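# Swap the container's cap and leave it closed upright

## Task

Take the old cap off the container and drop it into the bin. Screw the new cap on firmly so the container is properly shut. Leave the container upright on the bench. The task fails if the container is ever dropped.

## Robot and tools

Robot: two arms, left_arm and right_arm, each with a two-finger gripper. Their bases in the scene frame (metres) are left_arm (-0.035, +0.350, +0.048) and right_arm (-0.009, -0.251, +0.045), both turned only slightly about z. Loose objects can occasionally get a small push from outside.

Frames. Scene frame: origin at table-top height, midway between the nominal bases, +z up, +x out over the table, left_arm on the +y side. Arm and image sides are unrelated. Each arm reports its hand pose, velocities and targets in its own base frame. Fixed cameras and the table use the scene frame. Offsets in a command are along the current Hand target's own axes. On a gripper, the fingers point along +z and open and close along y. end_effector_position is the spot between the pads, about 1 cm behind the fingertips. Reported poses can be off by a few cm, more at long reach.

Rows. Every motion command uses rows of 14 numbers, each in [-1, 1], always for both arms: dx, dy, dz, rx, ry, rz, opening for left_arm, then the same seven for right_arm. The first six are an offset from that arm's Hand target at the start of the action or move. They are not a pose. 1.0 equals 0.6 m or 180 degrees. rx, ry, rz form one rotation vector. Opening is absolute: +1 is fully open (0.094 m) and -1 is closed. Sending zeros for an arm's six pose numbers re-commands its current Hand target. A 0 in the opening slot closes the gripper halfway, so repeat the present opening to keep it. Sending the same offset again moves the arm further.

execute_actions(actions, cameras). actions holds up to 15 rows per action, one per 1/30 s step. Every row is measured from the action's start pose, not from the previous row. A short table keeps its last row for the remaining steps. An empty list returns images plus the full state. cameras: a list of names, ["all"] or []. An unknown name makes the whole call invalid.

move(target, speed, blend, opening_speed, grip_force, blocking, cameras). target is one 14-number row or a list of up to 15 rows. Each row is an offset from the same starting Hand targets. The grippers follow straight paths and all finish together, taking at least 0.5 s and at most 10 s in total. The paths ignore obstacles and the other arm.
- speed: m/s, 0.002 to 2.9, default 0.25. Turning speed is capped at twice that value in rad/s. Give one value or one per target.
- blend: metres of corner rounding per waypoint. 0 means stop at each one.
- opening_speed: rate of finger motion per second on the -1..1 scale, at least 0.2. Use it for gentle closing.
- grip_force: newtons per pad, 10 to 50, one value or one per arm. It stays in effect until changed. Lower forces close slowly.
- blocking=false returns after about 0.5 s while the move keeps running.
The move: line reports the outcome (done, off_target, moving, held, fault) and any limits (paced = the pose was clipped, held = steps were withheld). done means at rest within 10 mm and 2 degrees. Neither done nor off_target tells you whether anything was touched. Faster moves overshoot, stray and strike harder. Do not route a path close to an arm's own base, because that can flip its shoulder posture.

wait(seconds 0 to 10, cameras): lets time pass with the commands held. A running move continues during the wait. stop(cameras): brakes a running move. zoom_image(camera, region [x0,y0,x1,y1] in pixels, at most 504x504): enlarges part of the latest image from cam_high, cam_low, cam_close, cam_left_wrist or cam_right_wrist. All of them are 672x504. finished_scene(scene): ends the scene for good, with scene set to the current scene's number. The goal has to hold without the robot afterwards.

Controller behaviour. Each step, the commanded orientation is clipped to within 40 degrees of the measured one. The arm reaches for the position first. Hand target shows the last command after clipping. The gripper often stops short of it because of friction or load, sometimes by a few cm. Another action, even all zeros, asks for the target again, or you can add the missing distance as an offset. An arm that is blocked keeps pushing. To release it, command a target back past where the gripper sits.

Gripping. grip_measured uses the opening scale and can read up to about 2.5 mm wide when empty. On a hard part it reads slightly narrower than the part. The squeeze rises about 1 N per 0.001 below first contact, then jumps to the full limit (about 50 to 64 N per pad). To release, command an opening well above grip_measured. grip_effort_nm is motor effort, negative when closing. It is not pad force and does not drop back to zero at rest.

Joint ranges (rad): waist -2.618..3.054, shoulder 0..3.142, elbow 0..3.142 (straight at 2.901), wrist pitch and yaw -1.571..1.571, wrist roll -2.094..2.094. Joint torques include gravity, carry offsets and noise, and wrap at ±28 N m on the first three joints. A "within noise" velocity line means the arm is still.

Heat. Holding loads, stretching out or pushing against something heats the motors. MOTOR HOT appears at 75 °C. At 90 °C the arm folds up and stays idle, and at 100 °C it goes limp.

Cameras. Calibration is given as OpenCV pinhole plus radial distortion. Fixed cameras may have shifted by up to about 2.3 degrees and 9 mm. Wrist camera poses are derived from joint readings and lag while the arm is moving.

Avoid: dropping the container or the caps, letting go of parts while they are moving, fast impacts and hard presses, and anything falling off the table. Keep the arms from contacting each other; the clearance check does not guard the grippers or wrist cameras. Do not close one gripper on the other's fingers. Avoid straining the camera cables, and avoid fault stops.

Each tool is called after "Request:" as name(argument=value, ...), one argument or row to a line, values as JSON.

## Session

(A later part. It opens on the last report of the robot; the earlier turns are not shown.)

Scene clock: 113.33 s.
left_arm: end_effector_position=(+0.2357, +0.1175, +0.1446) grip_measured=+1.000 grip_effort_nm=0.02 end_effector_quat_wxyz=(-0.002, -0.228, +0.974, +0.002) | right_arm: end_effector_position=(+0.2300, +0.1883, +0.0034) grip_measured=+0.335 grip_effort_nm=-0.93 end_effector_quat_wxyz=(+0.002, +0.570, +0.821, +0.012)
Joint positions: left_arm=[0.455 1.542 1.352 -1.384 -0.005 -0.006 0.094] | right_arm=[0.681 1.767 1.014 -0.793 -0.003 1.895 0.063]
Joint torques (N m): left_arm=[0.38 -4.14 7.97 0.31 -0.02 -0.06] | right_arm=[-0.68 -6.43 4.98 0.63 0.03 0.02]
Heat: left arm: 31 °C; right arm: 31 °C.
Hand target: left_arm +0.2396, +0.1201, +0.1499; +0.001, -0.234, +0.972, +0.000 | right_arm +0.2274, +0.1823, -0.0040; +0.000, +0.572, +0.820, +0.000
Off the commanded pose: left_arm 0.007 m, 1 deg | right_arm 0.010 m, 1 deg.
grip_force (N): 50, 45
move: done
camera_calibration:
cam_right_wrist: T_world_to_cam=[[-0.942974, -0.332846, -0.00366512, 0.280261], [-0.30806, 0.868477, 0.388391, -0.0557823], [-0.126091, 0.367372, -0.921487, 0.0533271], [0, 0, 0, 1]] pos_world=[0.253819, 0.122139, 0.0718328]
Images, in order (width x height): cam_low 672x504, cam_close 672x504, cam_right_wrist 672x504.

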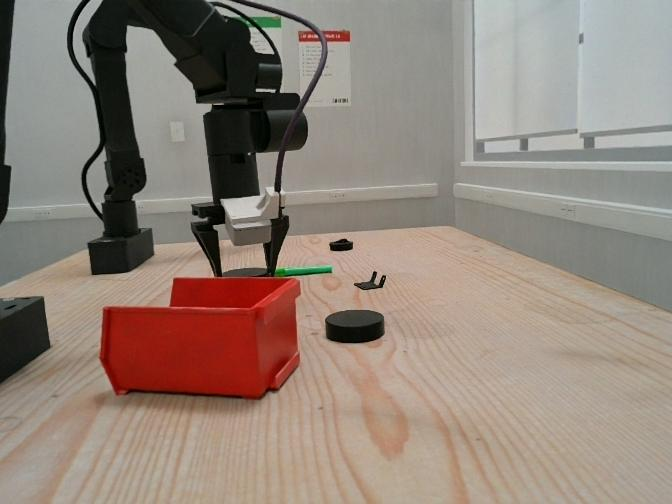

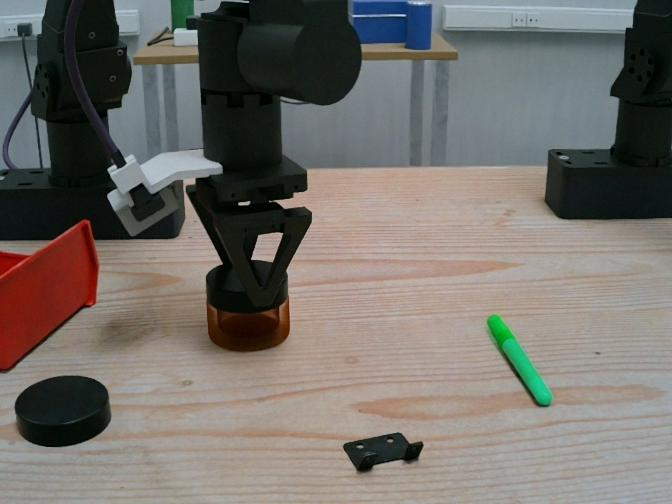

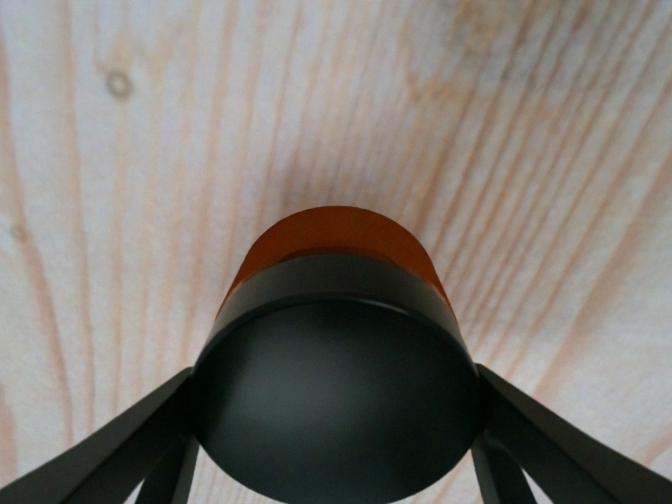

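Request:
move(
  target=[
    [0,0,0,0,0,0,1,0,0,-0.08,0,0,0,0.2],
    [0,0,0,0,0,0,1,-0.0042,0.0387,-0.2683,0,0,0,0.2],
  ],
  speed=[0.06,0.1],
  blend=[0.02,0],
  cameras=["all"],
)

Scene clock: 122.20 s.
left_arm: end_effector_position=(+0.2357, +0.1175, +0.1446) grip_measured=+1.000 grip_effort_nm=0.02 end_effector_quat_wxyz=(-0.002, -0.228, +0.974, +0.002) | right_arm: end_effector_position=(+0.2458, +0.1885, +0.1469) grip_measured=+0.335 grip_effort_nm=-0.93 end_effector_quat_wxyz=(-0.004, +0.571, +0.821, -0.007)
Joint positions: left_arm=[0.455 1.542 1.352 -1.384 -0.005 -0.006 0.094] | right_arm=[0.649 1.733 1.565 -1.42 -0.003 1.864 0.063]
Joint torques (N m): left_arm=[0.31 -4.08 8.06 0.26 0.01 -0.1] | right_arm=[-0.55 -8.29 10.26 0.32 0.04 0.02]
Heat: left arm: 31 °C; right arm: 31 °C.
Hand target: left_arm +0.2396, +0.1201, +0.1499; +0.001, -0.234, +0.972, +0.000 | right_arm +0.2500, +0.1881, +0.1570; +0.000, +0.572, +0.820, +0.000
Off the commanded pose: left_arm 0.007 m, 1 deg | right_arm 0.011 m, 1 deg.
grip_force (N): 50, 45
move: off_target (right_arm)
camera_calibration:
cam_left_wrist: T_world_to_cam=[[0.432405, -0.901615, -0.0107865, 0.00904911], [-0.811792, -0.394478, 0.430559, 0.213951], [-0.392453, -0.177419, -0.902498, 0.331917], [0, 0, 0, 1]] pos_world=[0.300032, 0.151446, 0.207534]
cam_right_wrist: T_world_to_cam=[[-0.942697, -0.331753, 0.0355386, 0.289712], [-0.295007, 0.878528, 0.375712, -0.110025], [-0.155865, 0.343698, -0.926055, 0.199854], [0, 0, 0, 1]] pos_world=[0.271802, 0.124084, 0.216118]

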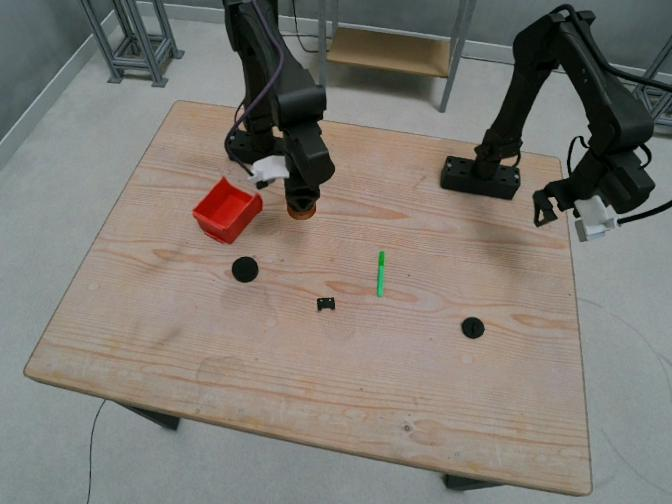

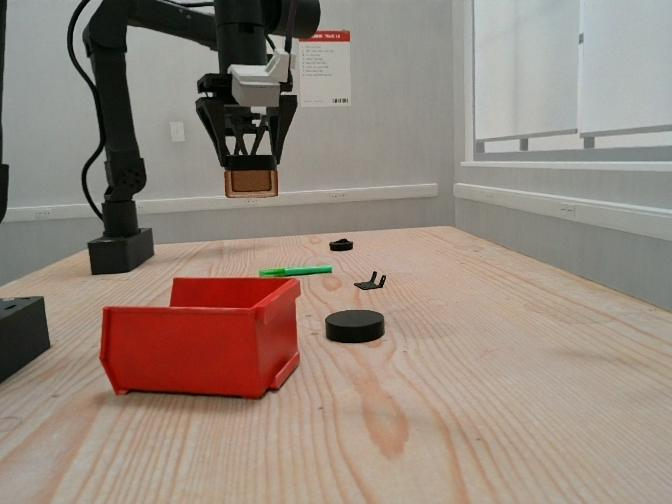

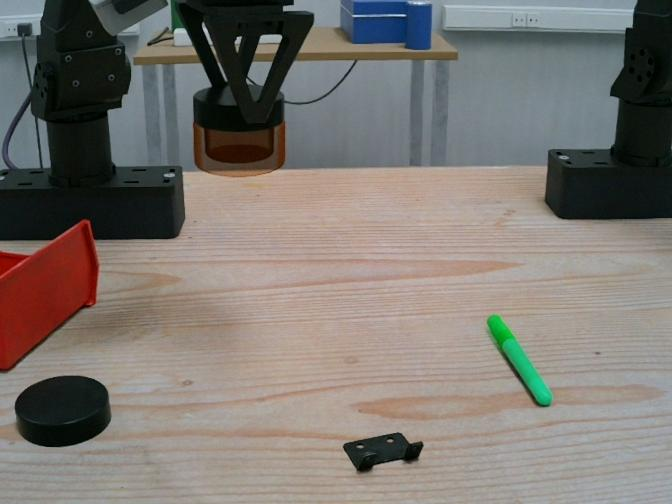

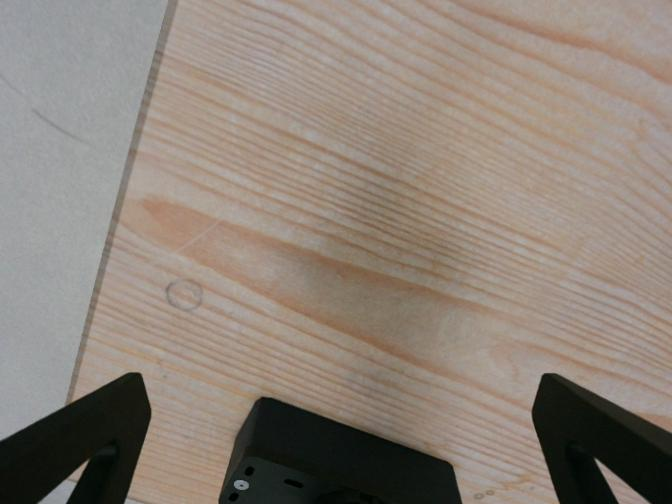

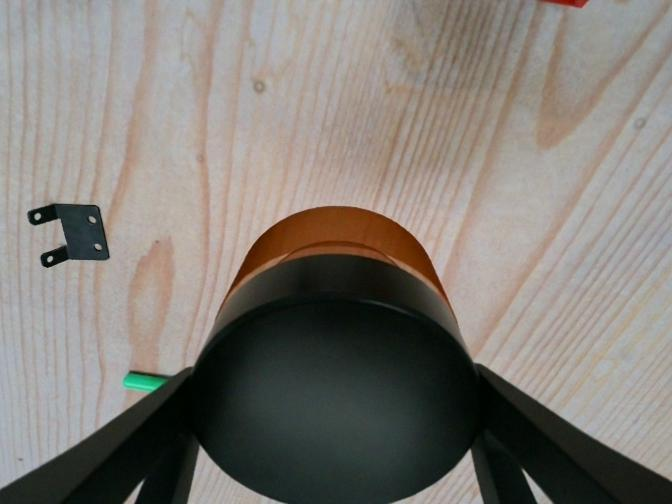

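Request:
move(
  target=[0.3660,-0.4563,-0.0335,0,0,0.4448,1,-0.0145,0.0462,-0.0383,0,0,0,0.2],
  speed=0.2,
  cameras=["all"],
)

Scene clock: 133.57 s.
left_arm: end_effector_position=(+0.1675, -0.2195, +0.1651) grip_measured=+1.000 grip_effort_nm=0.02 end_effector_quat_wxyz=(+0.000, +0.440, +0.898, +0.002) | right_arm: end_effector_position=(+0.2743, +0.1900, +0.1737) grip_measured=+0.335 grip_effort_nm=-0.93 end_effector_quat_wxyz=(-0.003, +0.571, +0.821, -0.002)
Joint positions: left_arm=[-0.925 1.596 1.488 -1.464 -0.004 -0.014 0.094] | right_arm=[0.601 1.832 1.794 -1.539 -0.003 1.816 0.063]
Joint torques (N m): left_arm=[-0.2 -4.67 7.9 0.24 -0.05 0.11] | right_arm=[-0.59 -7.92 10.51 0.35 0.05 0.02]
Heat: left arm: 31 °C; right arm: 31 °C.
Hand target: left_arm +0.1686, -0.2237, +0.1699; +0.000, +0.446, +0.895, +0.000 | right_arm +0.2790, +0.1896, +0.1799; +0.001, +0.572, +0.820, +0.000
Off the commanded pose: left_arm 0.006 m, 1 deg | right_arm 0.008 m, 0 deg.
grip_force (N): 50, 45
move: done
camera_calibration:
cam_left_wrist: T_world_to_cam=[[-0.798747, -0.601589, -0.00972371, 0.00676501], [-0.546639, 0.718847, 0.429472, 0.217006], [-0.251375, 0.348354, -0.903028, 0.355655], [0, 0, 0, 1]] pos_world=[0.21343, -0.275818, 0.228034]
cam_right_wrist: T_world_to_cam=[[-0.942952, -0.331965, 0.0253244, 0.318018], [-0.298203, 0.875974, 0.379135, -0.112174], [-0.148043, 0.349955, -0.924995, 0.225134], [0, 0, 0, 1]] pos_world=[0.299755, 0.125046, 0.242723]

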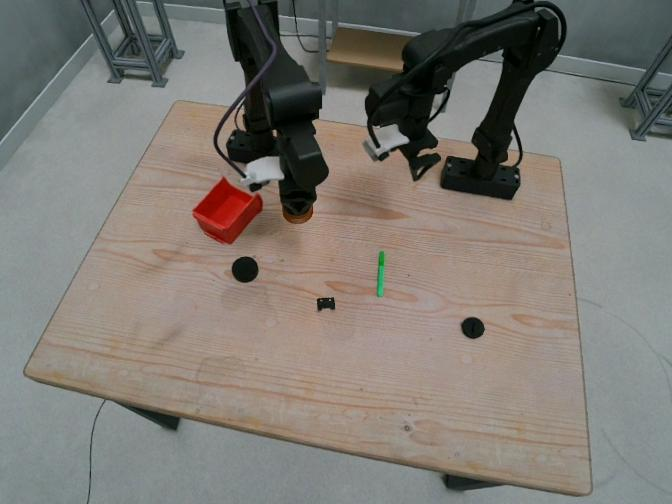

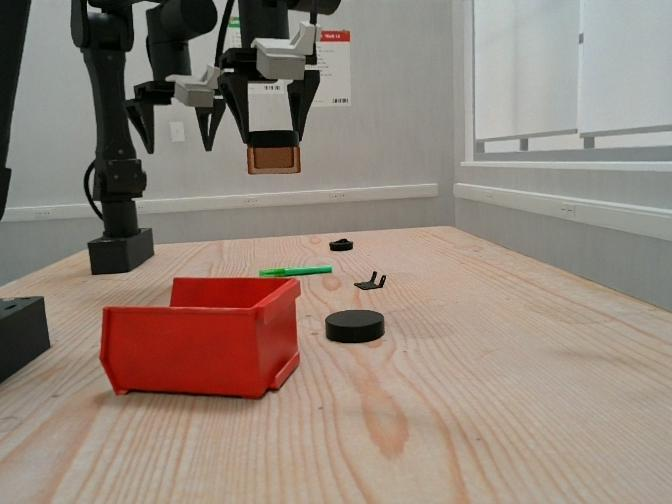

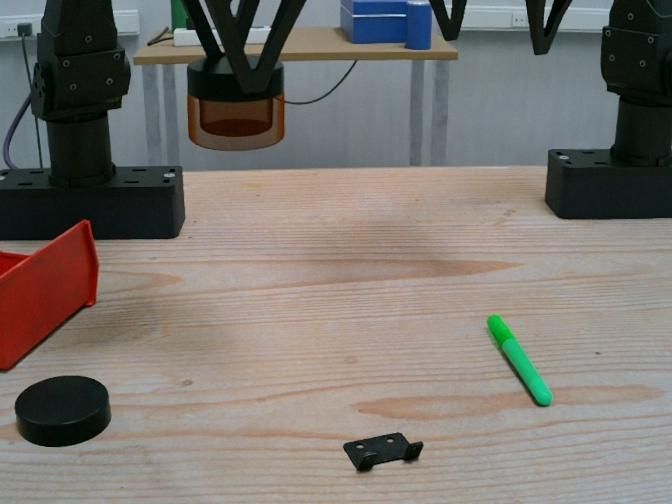

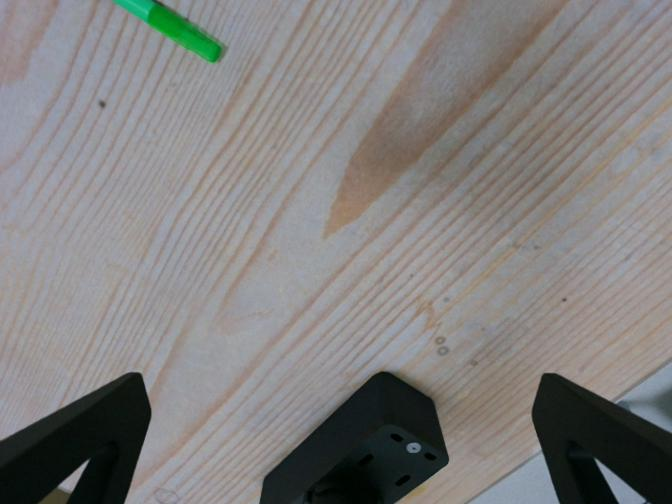

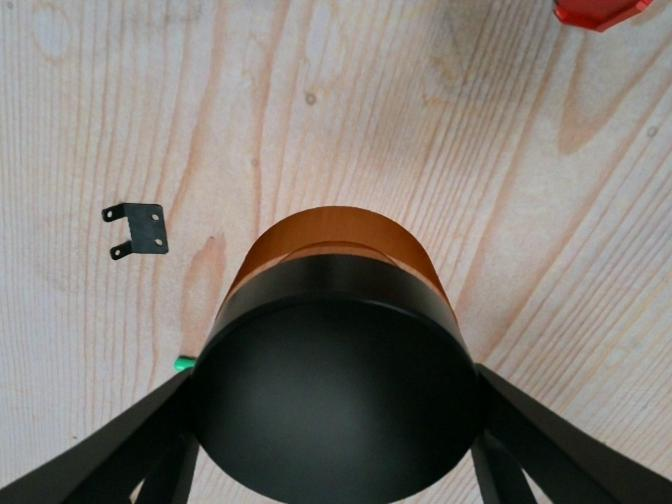

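Request:
move(
  target=[-0.2159,-0.0004,0.0593,0,-0.5833,0,1,0,0,0,0,0,0,0.2],
  speed=0.25,
  cameras=["all"],
)

Scene clock: 138.30 s.
left_arm: end_effector_position=(+0.2427, -0.3194, +0.1029) grip_measured=+1.000 grip_effort_nm=0.02 end_effector_quat_wxyz=(+0.596, +0.327, +0.669, -0.300) | right_arm: end_effector_position=(+0.2742, +0.1899, +0.1737) grip_measured=+0.335 grip_effort_nm=-0.93 end_effector_quat_wxyz=(-0.003, +0.571, +0.821, -0.002)
Joint positions: left_arm=[-0.925 1.829 0.276 1.444 -0.004 -0.012 0.094] | right_arm=[0.601 1.832 1.794 -1.539 -0.003 1.815 0.063]
Joint torques (N m): left_arm=[-0.5 -4.11 4.48 3.8 -0.04 0.12] | right_arm=[-0.59 -7.92 10.52 0.33 0.03 0.03]
Heat: left arm: 30 °C; right arm: 31 °C.
Hand target: left_arm +0.2463, -0.3273, +0.1344; +0.710, +0.272, +0.544, -0.354 | right_arm +0.2790, +0.1896, +0.1799; +0.000, +0.572, +0.820, +0.000
Off the commanded pose: left_arm 0.033 m, 21 deg | right_arm 0.008 m, 1 deg.
joint sent to its limit (left arm) — joint 4 (wrist pitch), upper limit. The joint targets are off in orientation, not in position.
grip_force (N): 50, 45
move: off_target (left_arm)
camera_calibration:
cam_left_wrist: T_world_to_cam=[[-0.793009, -0.609202, -0.0030401, 0.00166335], [-0.316518, 0.41627, -0.852371, 0.336032], [0.520532, -0.674975, -0.522929, -0.200111], [0, 0, 0, 1]] pos_world=[0.211844, -0.273937, 0.181785]
cam_right_wrist: T_world_to_cam=[[-0.942808, -0.332347, 0.0256564, 0.31785], [-0.298462, 0.875939, 0.379013, -0.112093], [-0.148437, 0.349679, -0.925036, 0.225281], [0, 0, 0, 1]] pos_world=[0.299656, 0.125047, 0.242723]

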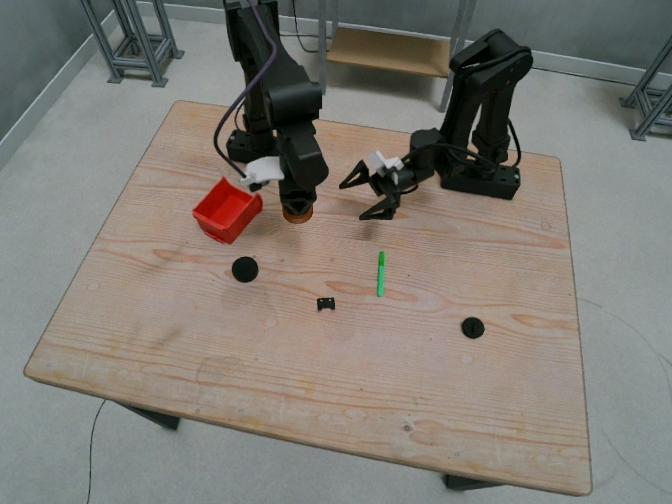

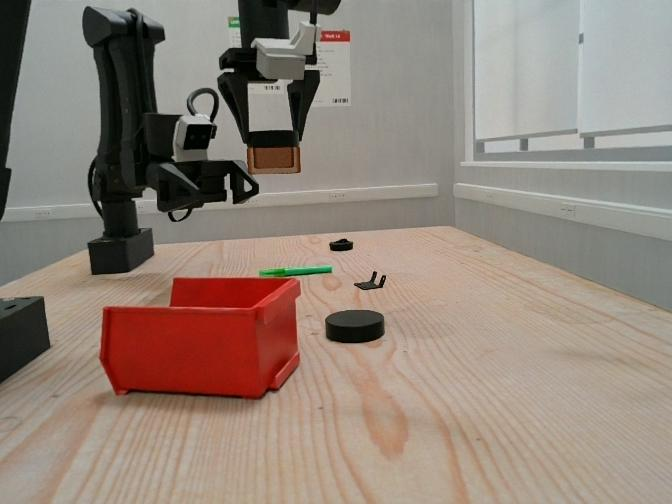

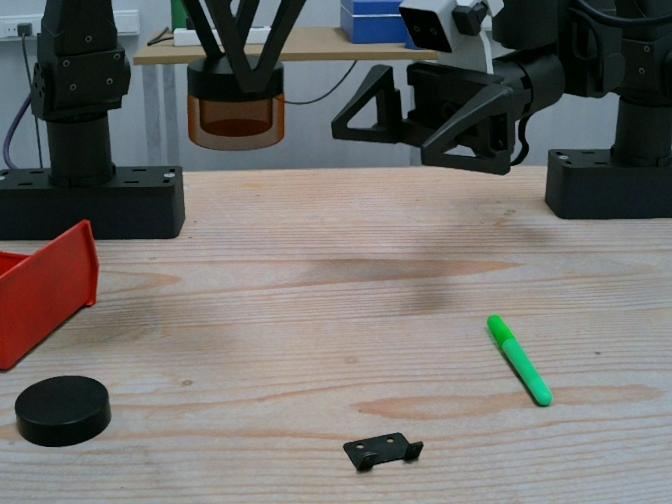

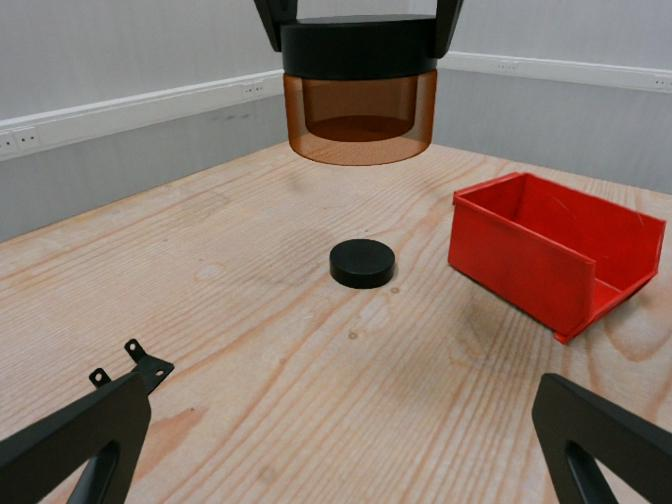

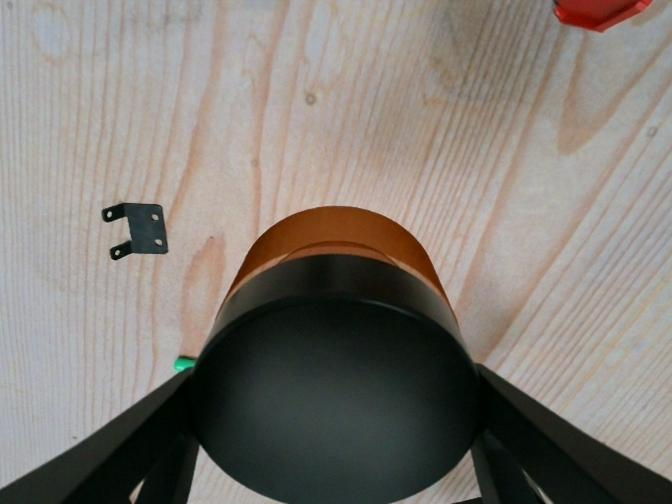

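Request:
move(
  target=[
    [0,0,0,0,0,0,1,-0.1175,0.0563,0.0215,0,0,0.0833,0.2],
    [0.0368,0.0068,0.1090,0,0.0833,0,1,-0.1175,0.0563,0.0215,0,0,0.0833,0.2],
  ],
  speed=0.15,
  cameras=["all"],
)

Scene clock: 155.63 s.
left_arm: end_effector_position=(+0.2847, -0.3779, +0.1315) grip_measured=+1.000 grip_effort_nm=0.02 end_effector_quat_wxyz=(+0.629, +0.314, +0.635, -0.320) | right_arm: end_effector_position=(+0.3263, +0.1326, +0.1612) grip_measured=+0.335 grip_effort_nm=-0.93 end_effector_quat_wxyz=(-0.008, +0.671, +0.741, -0.012)
Joint positions: left_arm=[-0.925 1.961 0.566 1.392 0.005 -0.011 0.094] | right_arm=[0.381 1.923 1.863 -1.539 -0.004 1.853 0.063]
Joint torques (N m): left_arm=[0.9 -5.59 5.24 2.29 -0.01 0.14] | right_arm=[-0.06 -8.92 10.5 0.49 0.03 0.14]
Motor temperatures (°C): left_arm=[20 23 28 38 23 22 24] | right_arm=[23 31 32 23 21 22 24]
Heat: left arm: 38 °C; right arm: 32 °C.
Hand target: left_arm +0.2911, -0.3799, +0.1301; +0.633, +0.316, +0.632, -0.316 | right_arm +0.3351, +0.1350, +0.1670; +0.000, +0.675, +0.738, +0.000
Off the commanded pose: left_arm 0.007 m, 1 deg | right_arm 0.011 m, 2 deg.
grip_force (N): 50, 45
move: off_target (right_arm)
camera_calibration:
cam_left_wrist: T_world_to_cam=[[-0.798384, -0.602143, -0.00244367, 0.00357721], [-0.257202, 0.344688, -0.902794, 0.360716], [0.544454, -0.720148, -0.430066, -0.282576], [0, 0, 0, 1]] pos_world=[0.249482, -0.325677, 0.204135]
cam_right_wrist: T_world_to_cam=[[-0.995647, -0.0809376, 0.0462272, 0.328843], [-0.0579595, 0.92602, 0.372998, -0.125691], [-0.0729968, 0.368695, -0.92668, 0.214564], [0, 0, 0, 1]] pos_world=[0.335789, 0.0638996, 0.230513]

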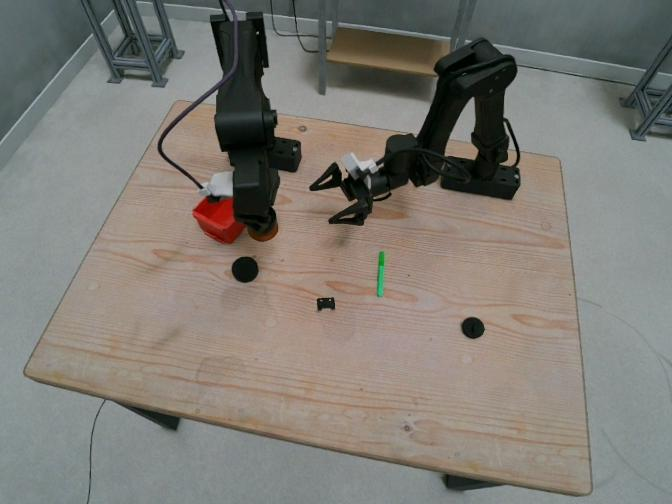

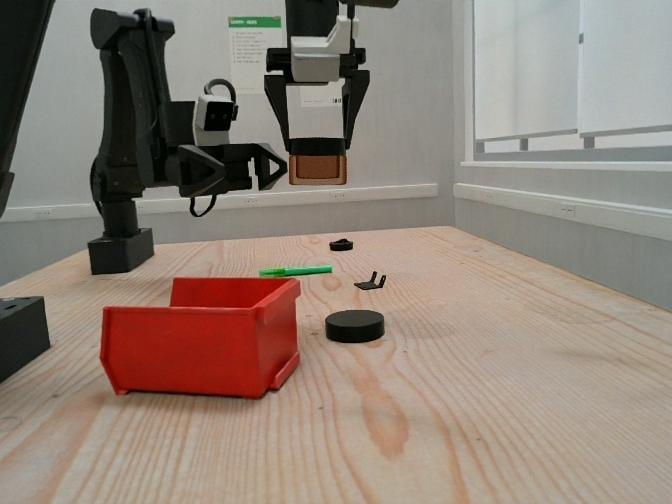

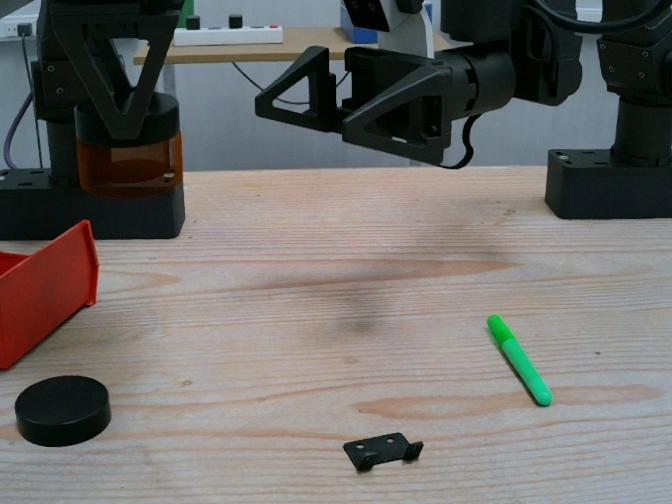

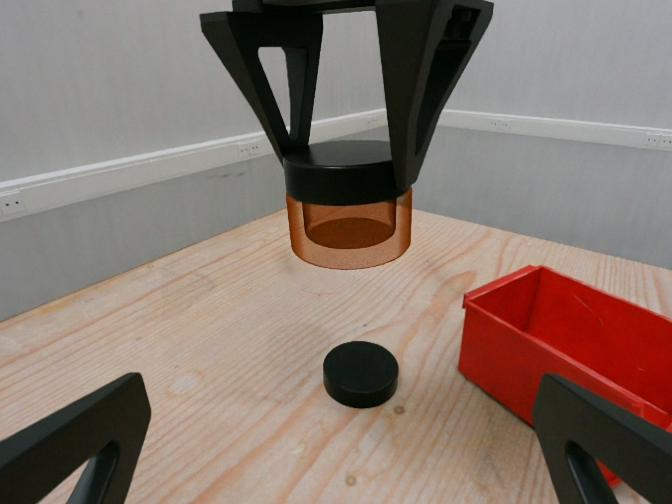

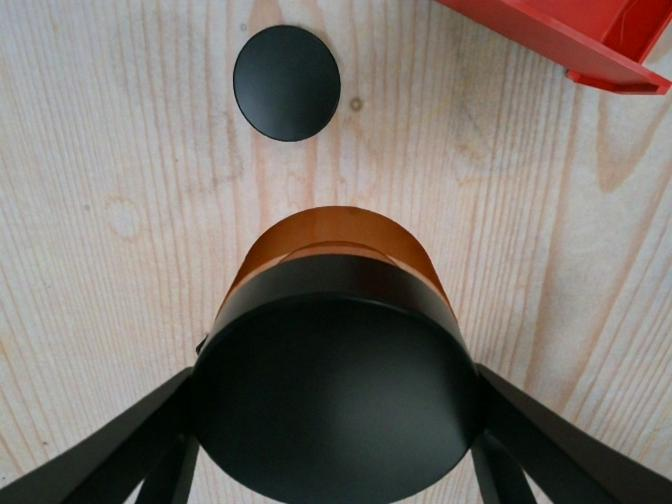

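Request:
move(
  target=[0.0052,-0.0113,0.1662,0,-0.05,0,1,0,0,0,0,0,0,0.2],
  speed=0.08,
  cameras=["cam_low","cam_close","cam_left_wrist","cam_right_wrist"],
)

Scene clock: 160.97 s.
left_arm: end_effector_position=(+0.3455, -0.4586, +0.1199) grip_measured=+1.000 grip_effort_nm=0.02 end_effector_quat_wxyz=(+0.663, +0.297, +0.599, -0.337) | right_arm: end_effector_position=(+0.3263, +0.1326, +0.1612) grip_measured=+0.335 grip_effort_nm=-0.93 end_effector_quat_wxyz=(-0.008, +0.671, +0.741, -0.012)
Joint positions: left_arm=[-0.925 2.319 1.028 1.398 0.005 -0.011 0.094] | right_arm=[0.381 1.923 1.863 -1.539 -0.004 1.853 0.063]
Joint torques (N m): left_arm=[-0.69 -8.73 6.24 2.78 -0.18 0.07] | right_arm=[-0.06 -8.9 10.5 0.48 0.05 0.13]
Heat: left arm: 37 °C; right arm: 31 °C.
Hand target: left_arm +0.3456, -0.4636, +0.1270; +0.681, +0.290, +0.581, -0.339 | right_arm +0.3351, +0.1350, +0.1670; +0.000, +0.675, +0.738, +0.000
Off the commanded pose: left_arm 0.009 m, 3 deg | right_arm 0.011 m, 2 deg.
grip_force (N): 50, 45
move: off_target (left_arm, right_arm)
camera_calibration:
cam_left_wrist: T_world_to_cam=[[-0.798185, -0.602404, -0.00307506, 0.0033908], [-0.196038, 0.26457, -0.944231, 0.340809], [0.569622, -0.753068, -0.329269, -0.414657], [0, 0, 0, 1]] pos_world=[0.305716, -0.40039, 0.185279]
cam_right_wrist: T_world_to_cam=[[-0.995647, -0.0809376, 0.0462272, 0.328843], [-0.0579595, 0.92602, 0.372998, -0.125691], [-0.0729968, 0.368695, -0.92668, 0.214564], [0, 0, 0, 1]] pos_world=[0.335789, 0.0638996, 0.230513]
Images, in order (width x height): cam_low 672x504, cam_close 672x504, cam_left_wrist 672x504, cam_right_wrist 672x504.

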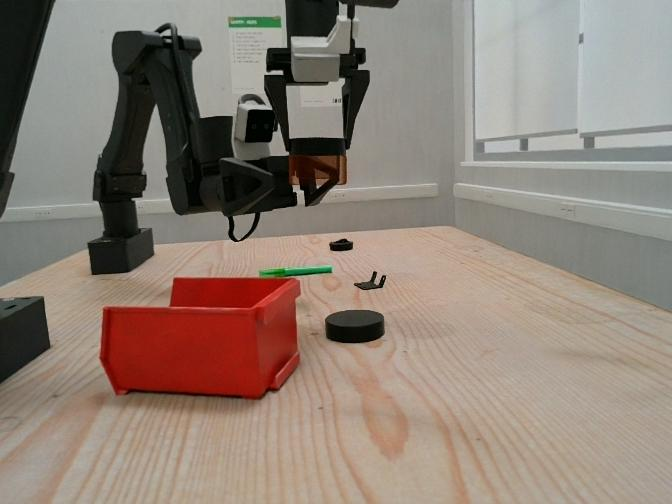

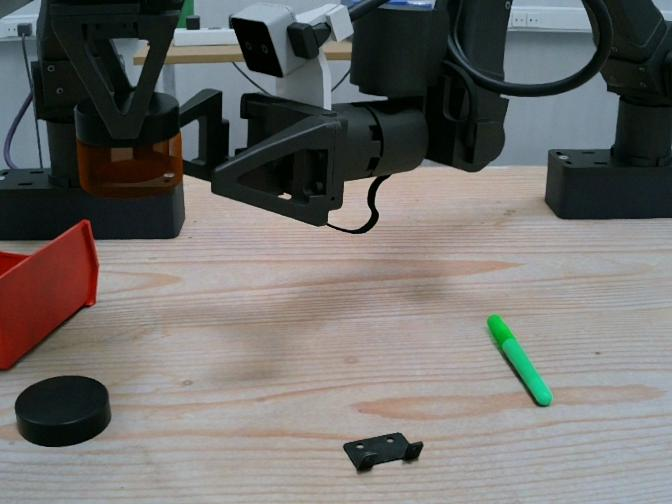

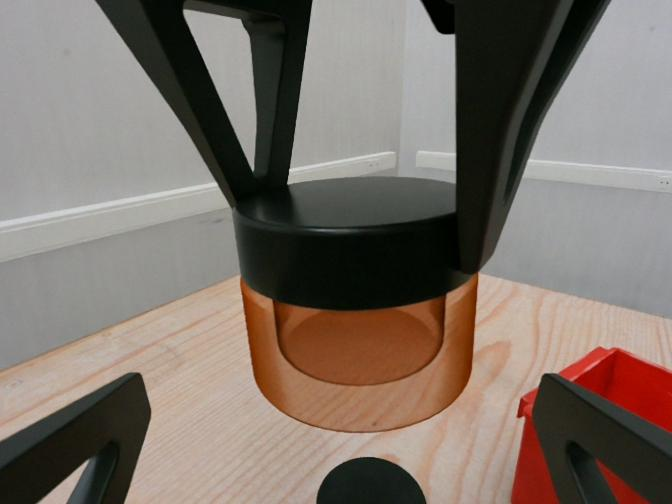

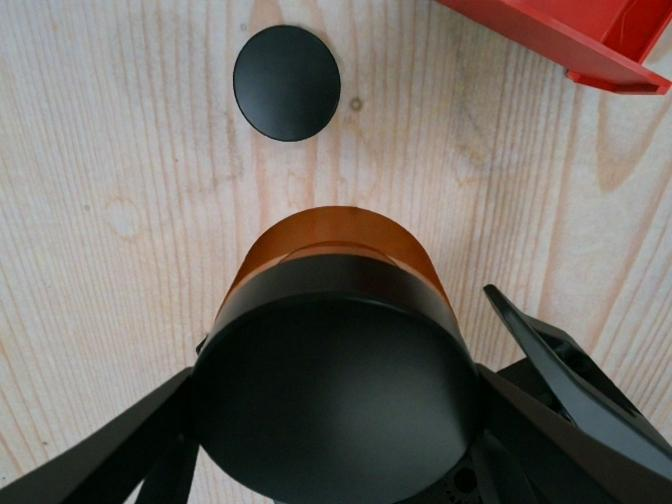

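Request:
zoom_image(
  camera="cam_close",
  region=[30, 60, 330, 260],
)

Request:
zoom_image(
  camera="cam_low",
  region=[200, 80, 400, 260],
)

Scaled by 1.680 from the camera's 672x504 image, which has a finer 960x720 frame.

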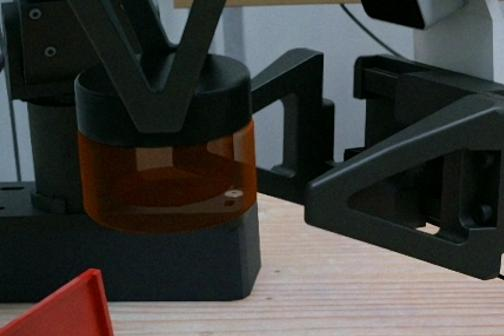

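Scaled by 2.520 from the camera's 672x504 image, which has a finer 960x720 frame.

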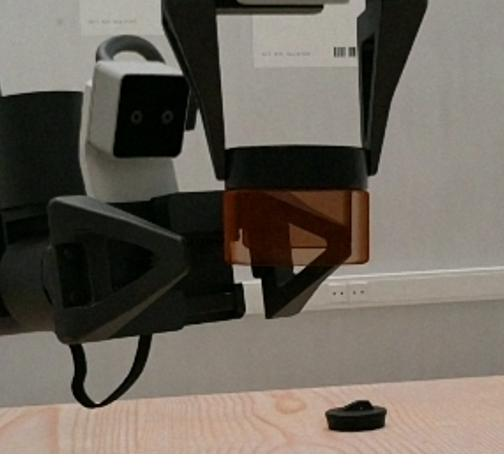

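Request:
move(
  target=[-0.0138,-0.0087,0.0510,0,-0.0167,0,1,0,0,0,0,0,0,0.2],
  speed=0.05,
  cameras=["cam_low","cam_close","cam_left_wrist","cam_right_wrist"],
)

Request:
zoom_image(
  camera="cam_low",
  region=[200, 80, 400, 260],
)

Request:
zoom_image(
  camera="cam_close",
  region=[30, 60, 330, 260],
)

Scene clock: 168.97 s.
left_arm: end_effector_position=(+0.3574, -0.4851, +0.1439) grip_measured=+1.000 grip_effort_nm=0.02 end_effector_quat_wxyz=(+0.689, +0.283, +0.566, -0.352) | right_arm: end_effector_position=(+0.3263, +0.1326, +0.1612) grip_measured=+0.335 grip_effort_nm=-0.93 end_effector_quat_wxyz=(-0.008, +0.671, +0.741, -0.012)
Joint positions: left_arm=[-0.939 2.382 1.185 1.396 -0.003 -0.007 0.094] | right_arm=[0.381 1.923 1.863 -1.539 -0.004 1.853 0.063]
Joint torques (N m): left_arm=[-0.66 -9.36 6.74 2.33 -0.24 0.12] | right_arm=[-0.03 -8.94 10.5 0.49 0.03 0.14]
Heat: left arm: 37 °C; right arm: 32 °C.
Hand target: left_arm +0.3589, -0.4899, +0.1402; +0.696, +0.281, +0.563, -0.347 | right_arm +0.3351, +0.1350, +0.1670; +0.000, +0.675, +0.738, +0.000
Off the commanded pose: left_arm 0.006 m, 1 deg | right_arm 0.011 m, 2 deg.
grip_force (N): 50, 45
move: off_target (right_arm)
camera_calibration:
cam_left_wrist: T_world_to_cam=[[-0.800442, -0.599392, -0.00463648, -0.000594004], [-0.140511, 0.19515, -0.970656, 0.323101], [0.582709, -0.776302, -0.240428, -0.462195], [0, 0, 0, 1]] pos_world=[0.314249, -0.422212, 0.202493]
cam_right_wrist: T_world_to_cam=[[-0.995647, -0.0809376, 0.0462272, 0.328843], [-0.0579595, 0.92602, 0.372998, -0.125691], [-0.0729968, 0.368695, -0.92668, 0.214564], [0, 0, 0, 1]] pos_world=[0.335789, 0.0638996, 0.230513]
Images, in order (width x height): cam_low 672x504, cam_close 672x504, cam_left_wrist 672x504, cam_right_wrist 672x504.

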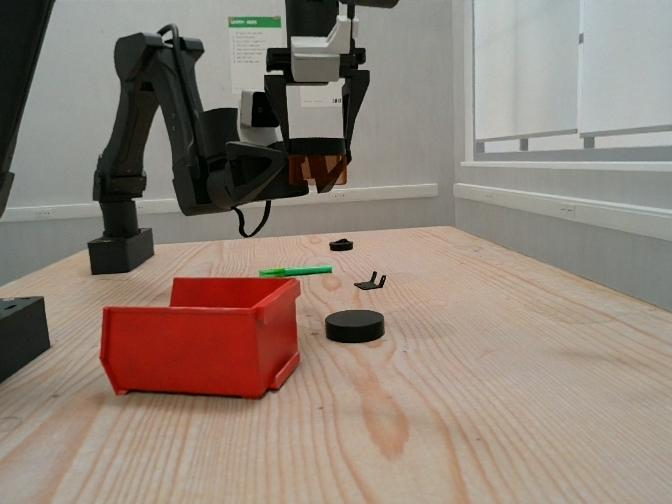

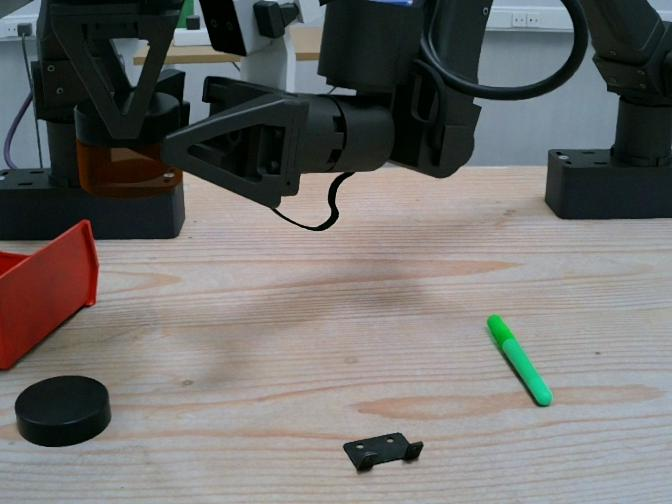

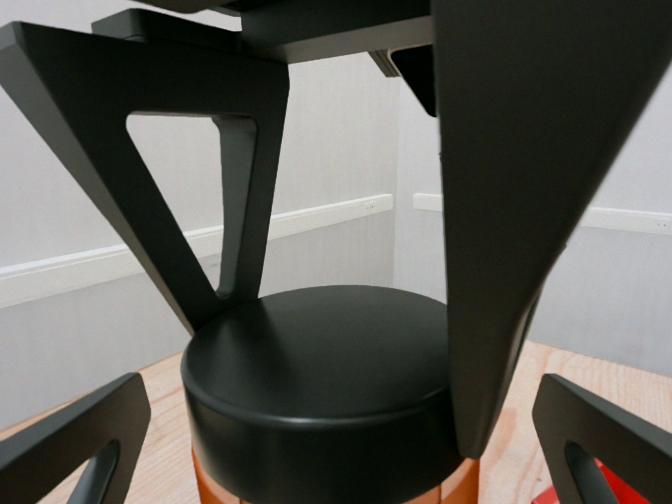

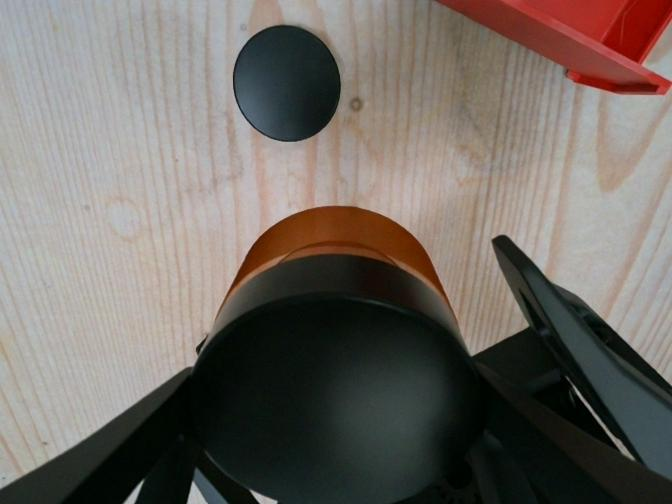

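Scaled by 2.520 from the camera's 672x504 image, which has a finer 960x720 frame.

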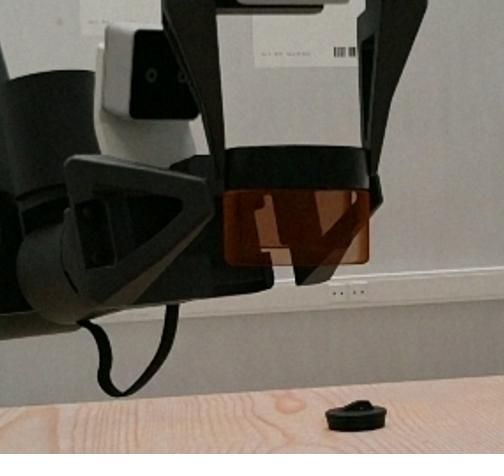

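Scaled by 1.680 from the camera's 672x504 image, which has a finer 960x720 frame.

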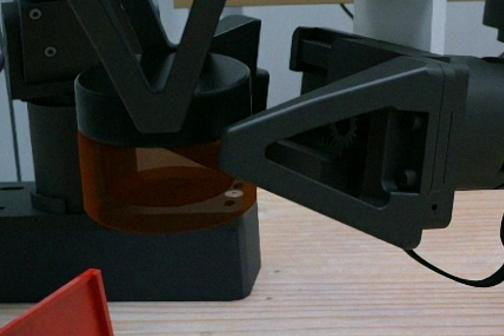

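Request:
move(
  target=[0.0196,0,-0.0042,0,0,0,1,0,0,0,0,0,0,0.2],
  speed=0.03,
  cameras=["cam_low"],
)

Request:
zoom_image(
  camera="cam_low",
  region=[200, 80, 400, 260],
)

Scene clock: 171.87 s.
left_arm: end_effector_position=(+0.3583, -0.4863, +0.1232) grip_measured=+1.000 grip_effort_nm=0.02 end_effector_quat_wxyz=(+0.680, +0.289, +0.578, -0.346) | right_arm: end_effector_position=(+0.3263, +0.1326, +0.1612) grip_measured=+0.335 grip_effort_nm=-0.93 end_effector_quat_wxyz=(-0.008, +0.671, +0.741, -0.012)
Joint positions: left_arm=[-0.939 2.421 1.19 1.396 -0.004 -0.007 0.094] | right_arm=[0.381 1.923 1.863 -1.539 -0.004 1.853 0.063]
Joint torques (N m): left_arm=[-0.58 -9.55 6.6 2.7 -0.22 0.11] | right_arm=[-0.06 -8.91 10.48 0.49 0.04 0.14]
Heat: left arm: 37 °C; right arm: 32 °C.
Hand target: left_arm +0.3588, -0.4898, +0.1280; +0.696, +0.281, +0.563, -0.347 | right_arm +0.3351, +0.1350, +0.1670; +0.000, +0.675, +0.738, +0.000
Off the commanded pose: left_arm 0.006 m, 3 deg | right_arm 0.011 m, 2 deg.
grip_force (N): 50, 45
move: off_target (left_arm, right_arm)
Images, in order (width x height): cam_low 672x504.

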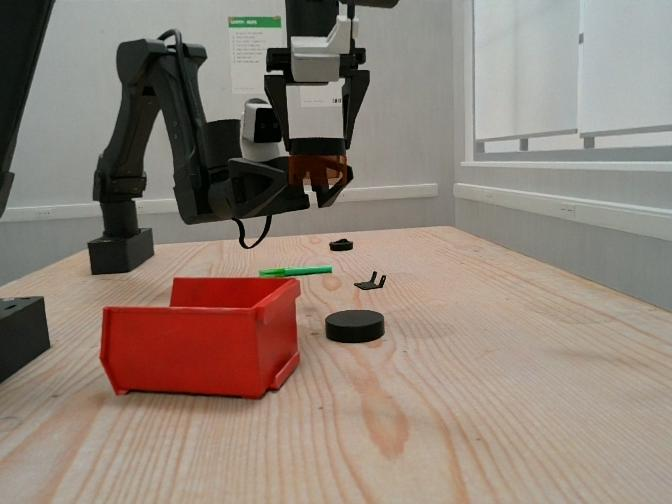

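Scaled by 2.520 from the camera's 672x504 image, which has a finer 960x720 frame.

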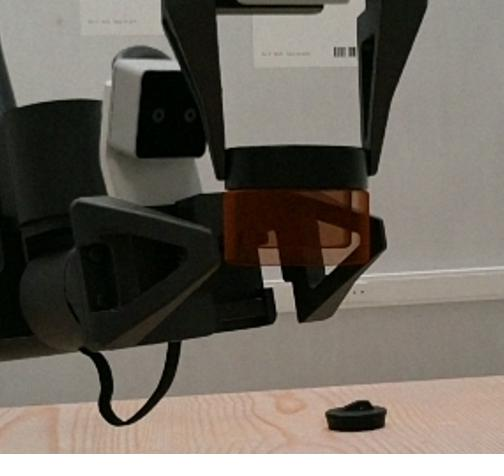

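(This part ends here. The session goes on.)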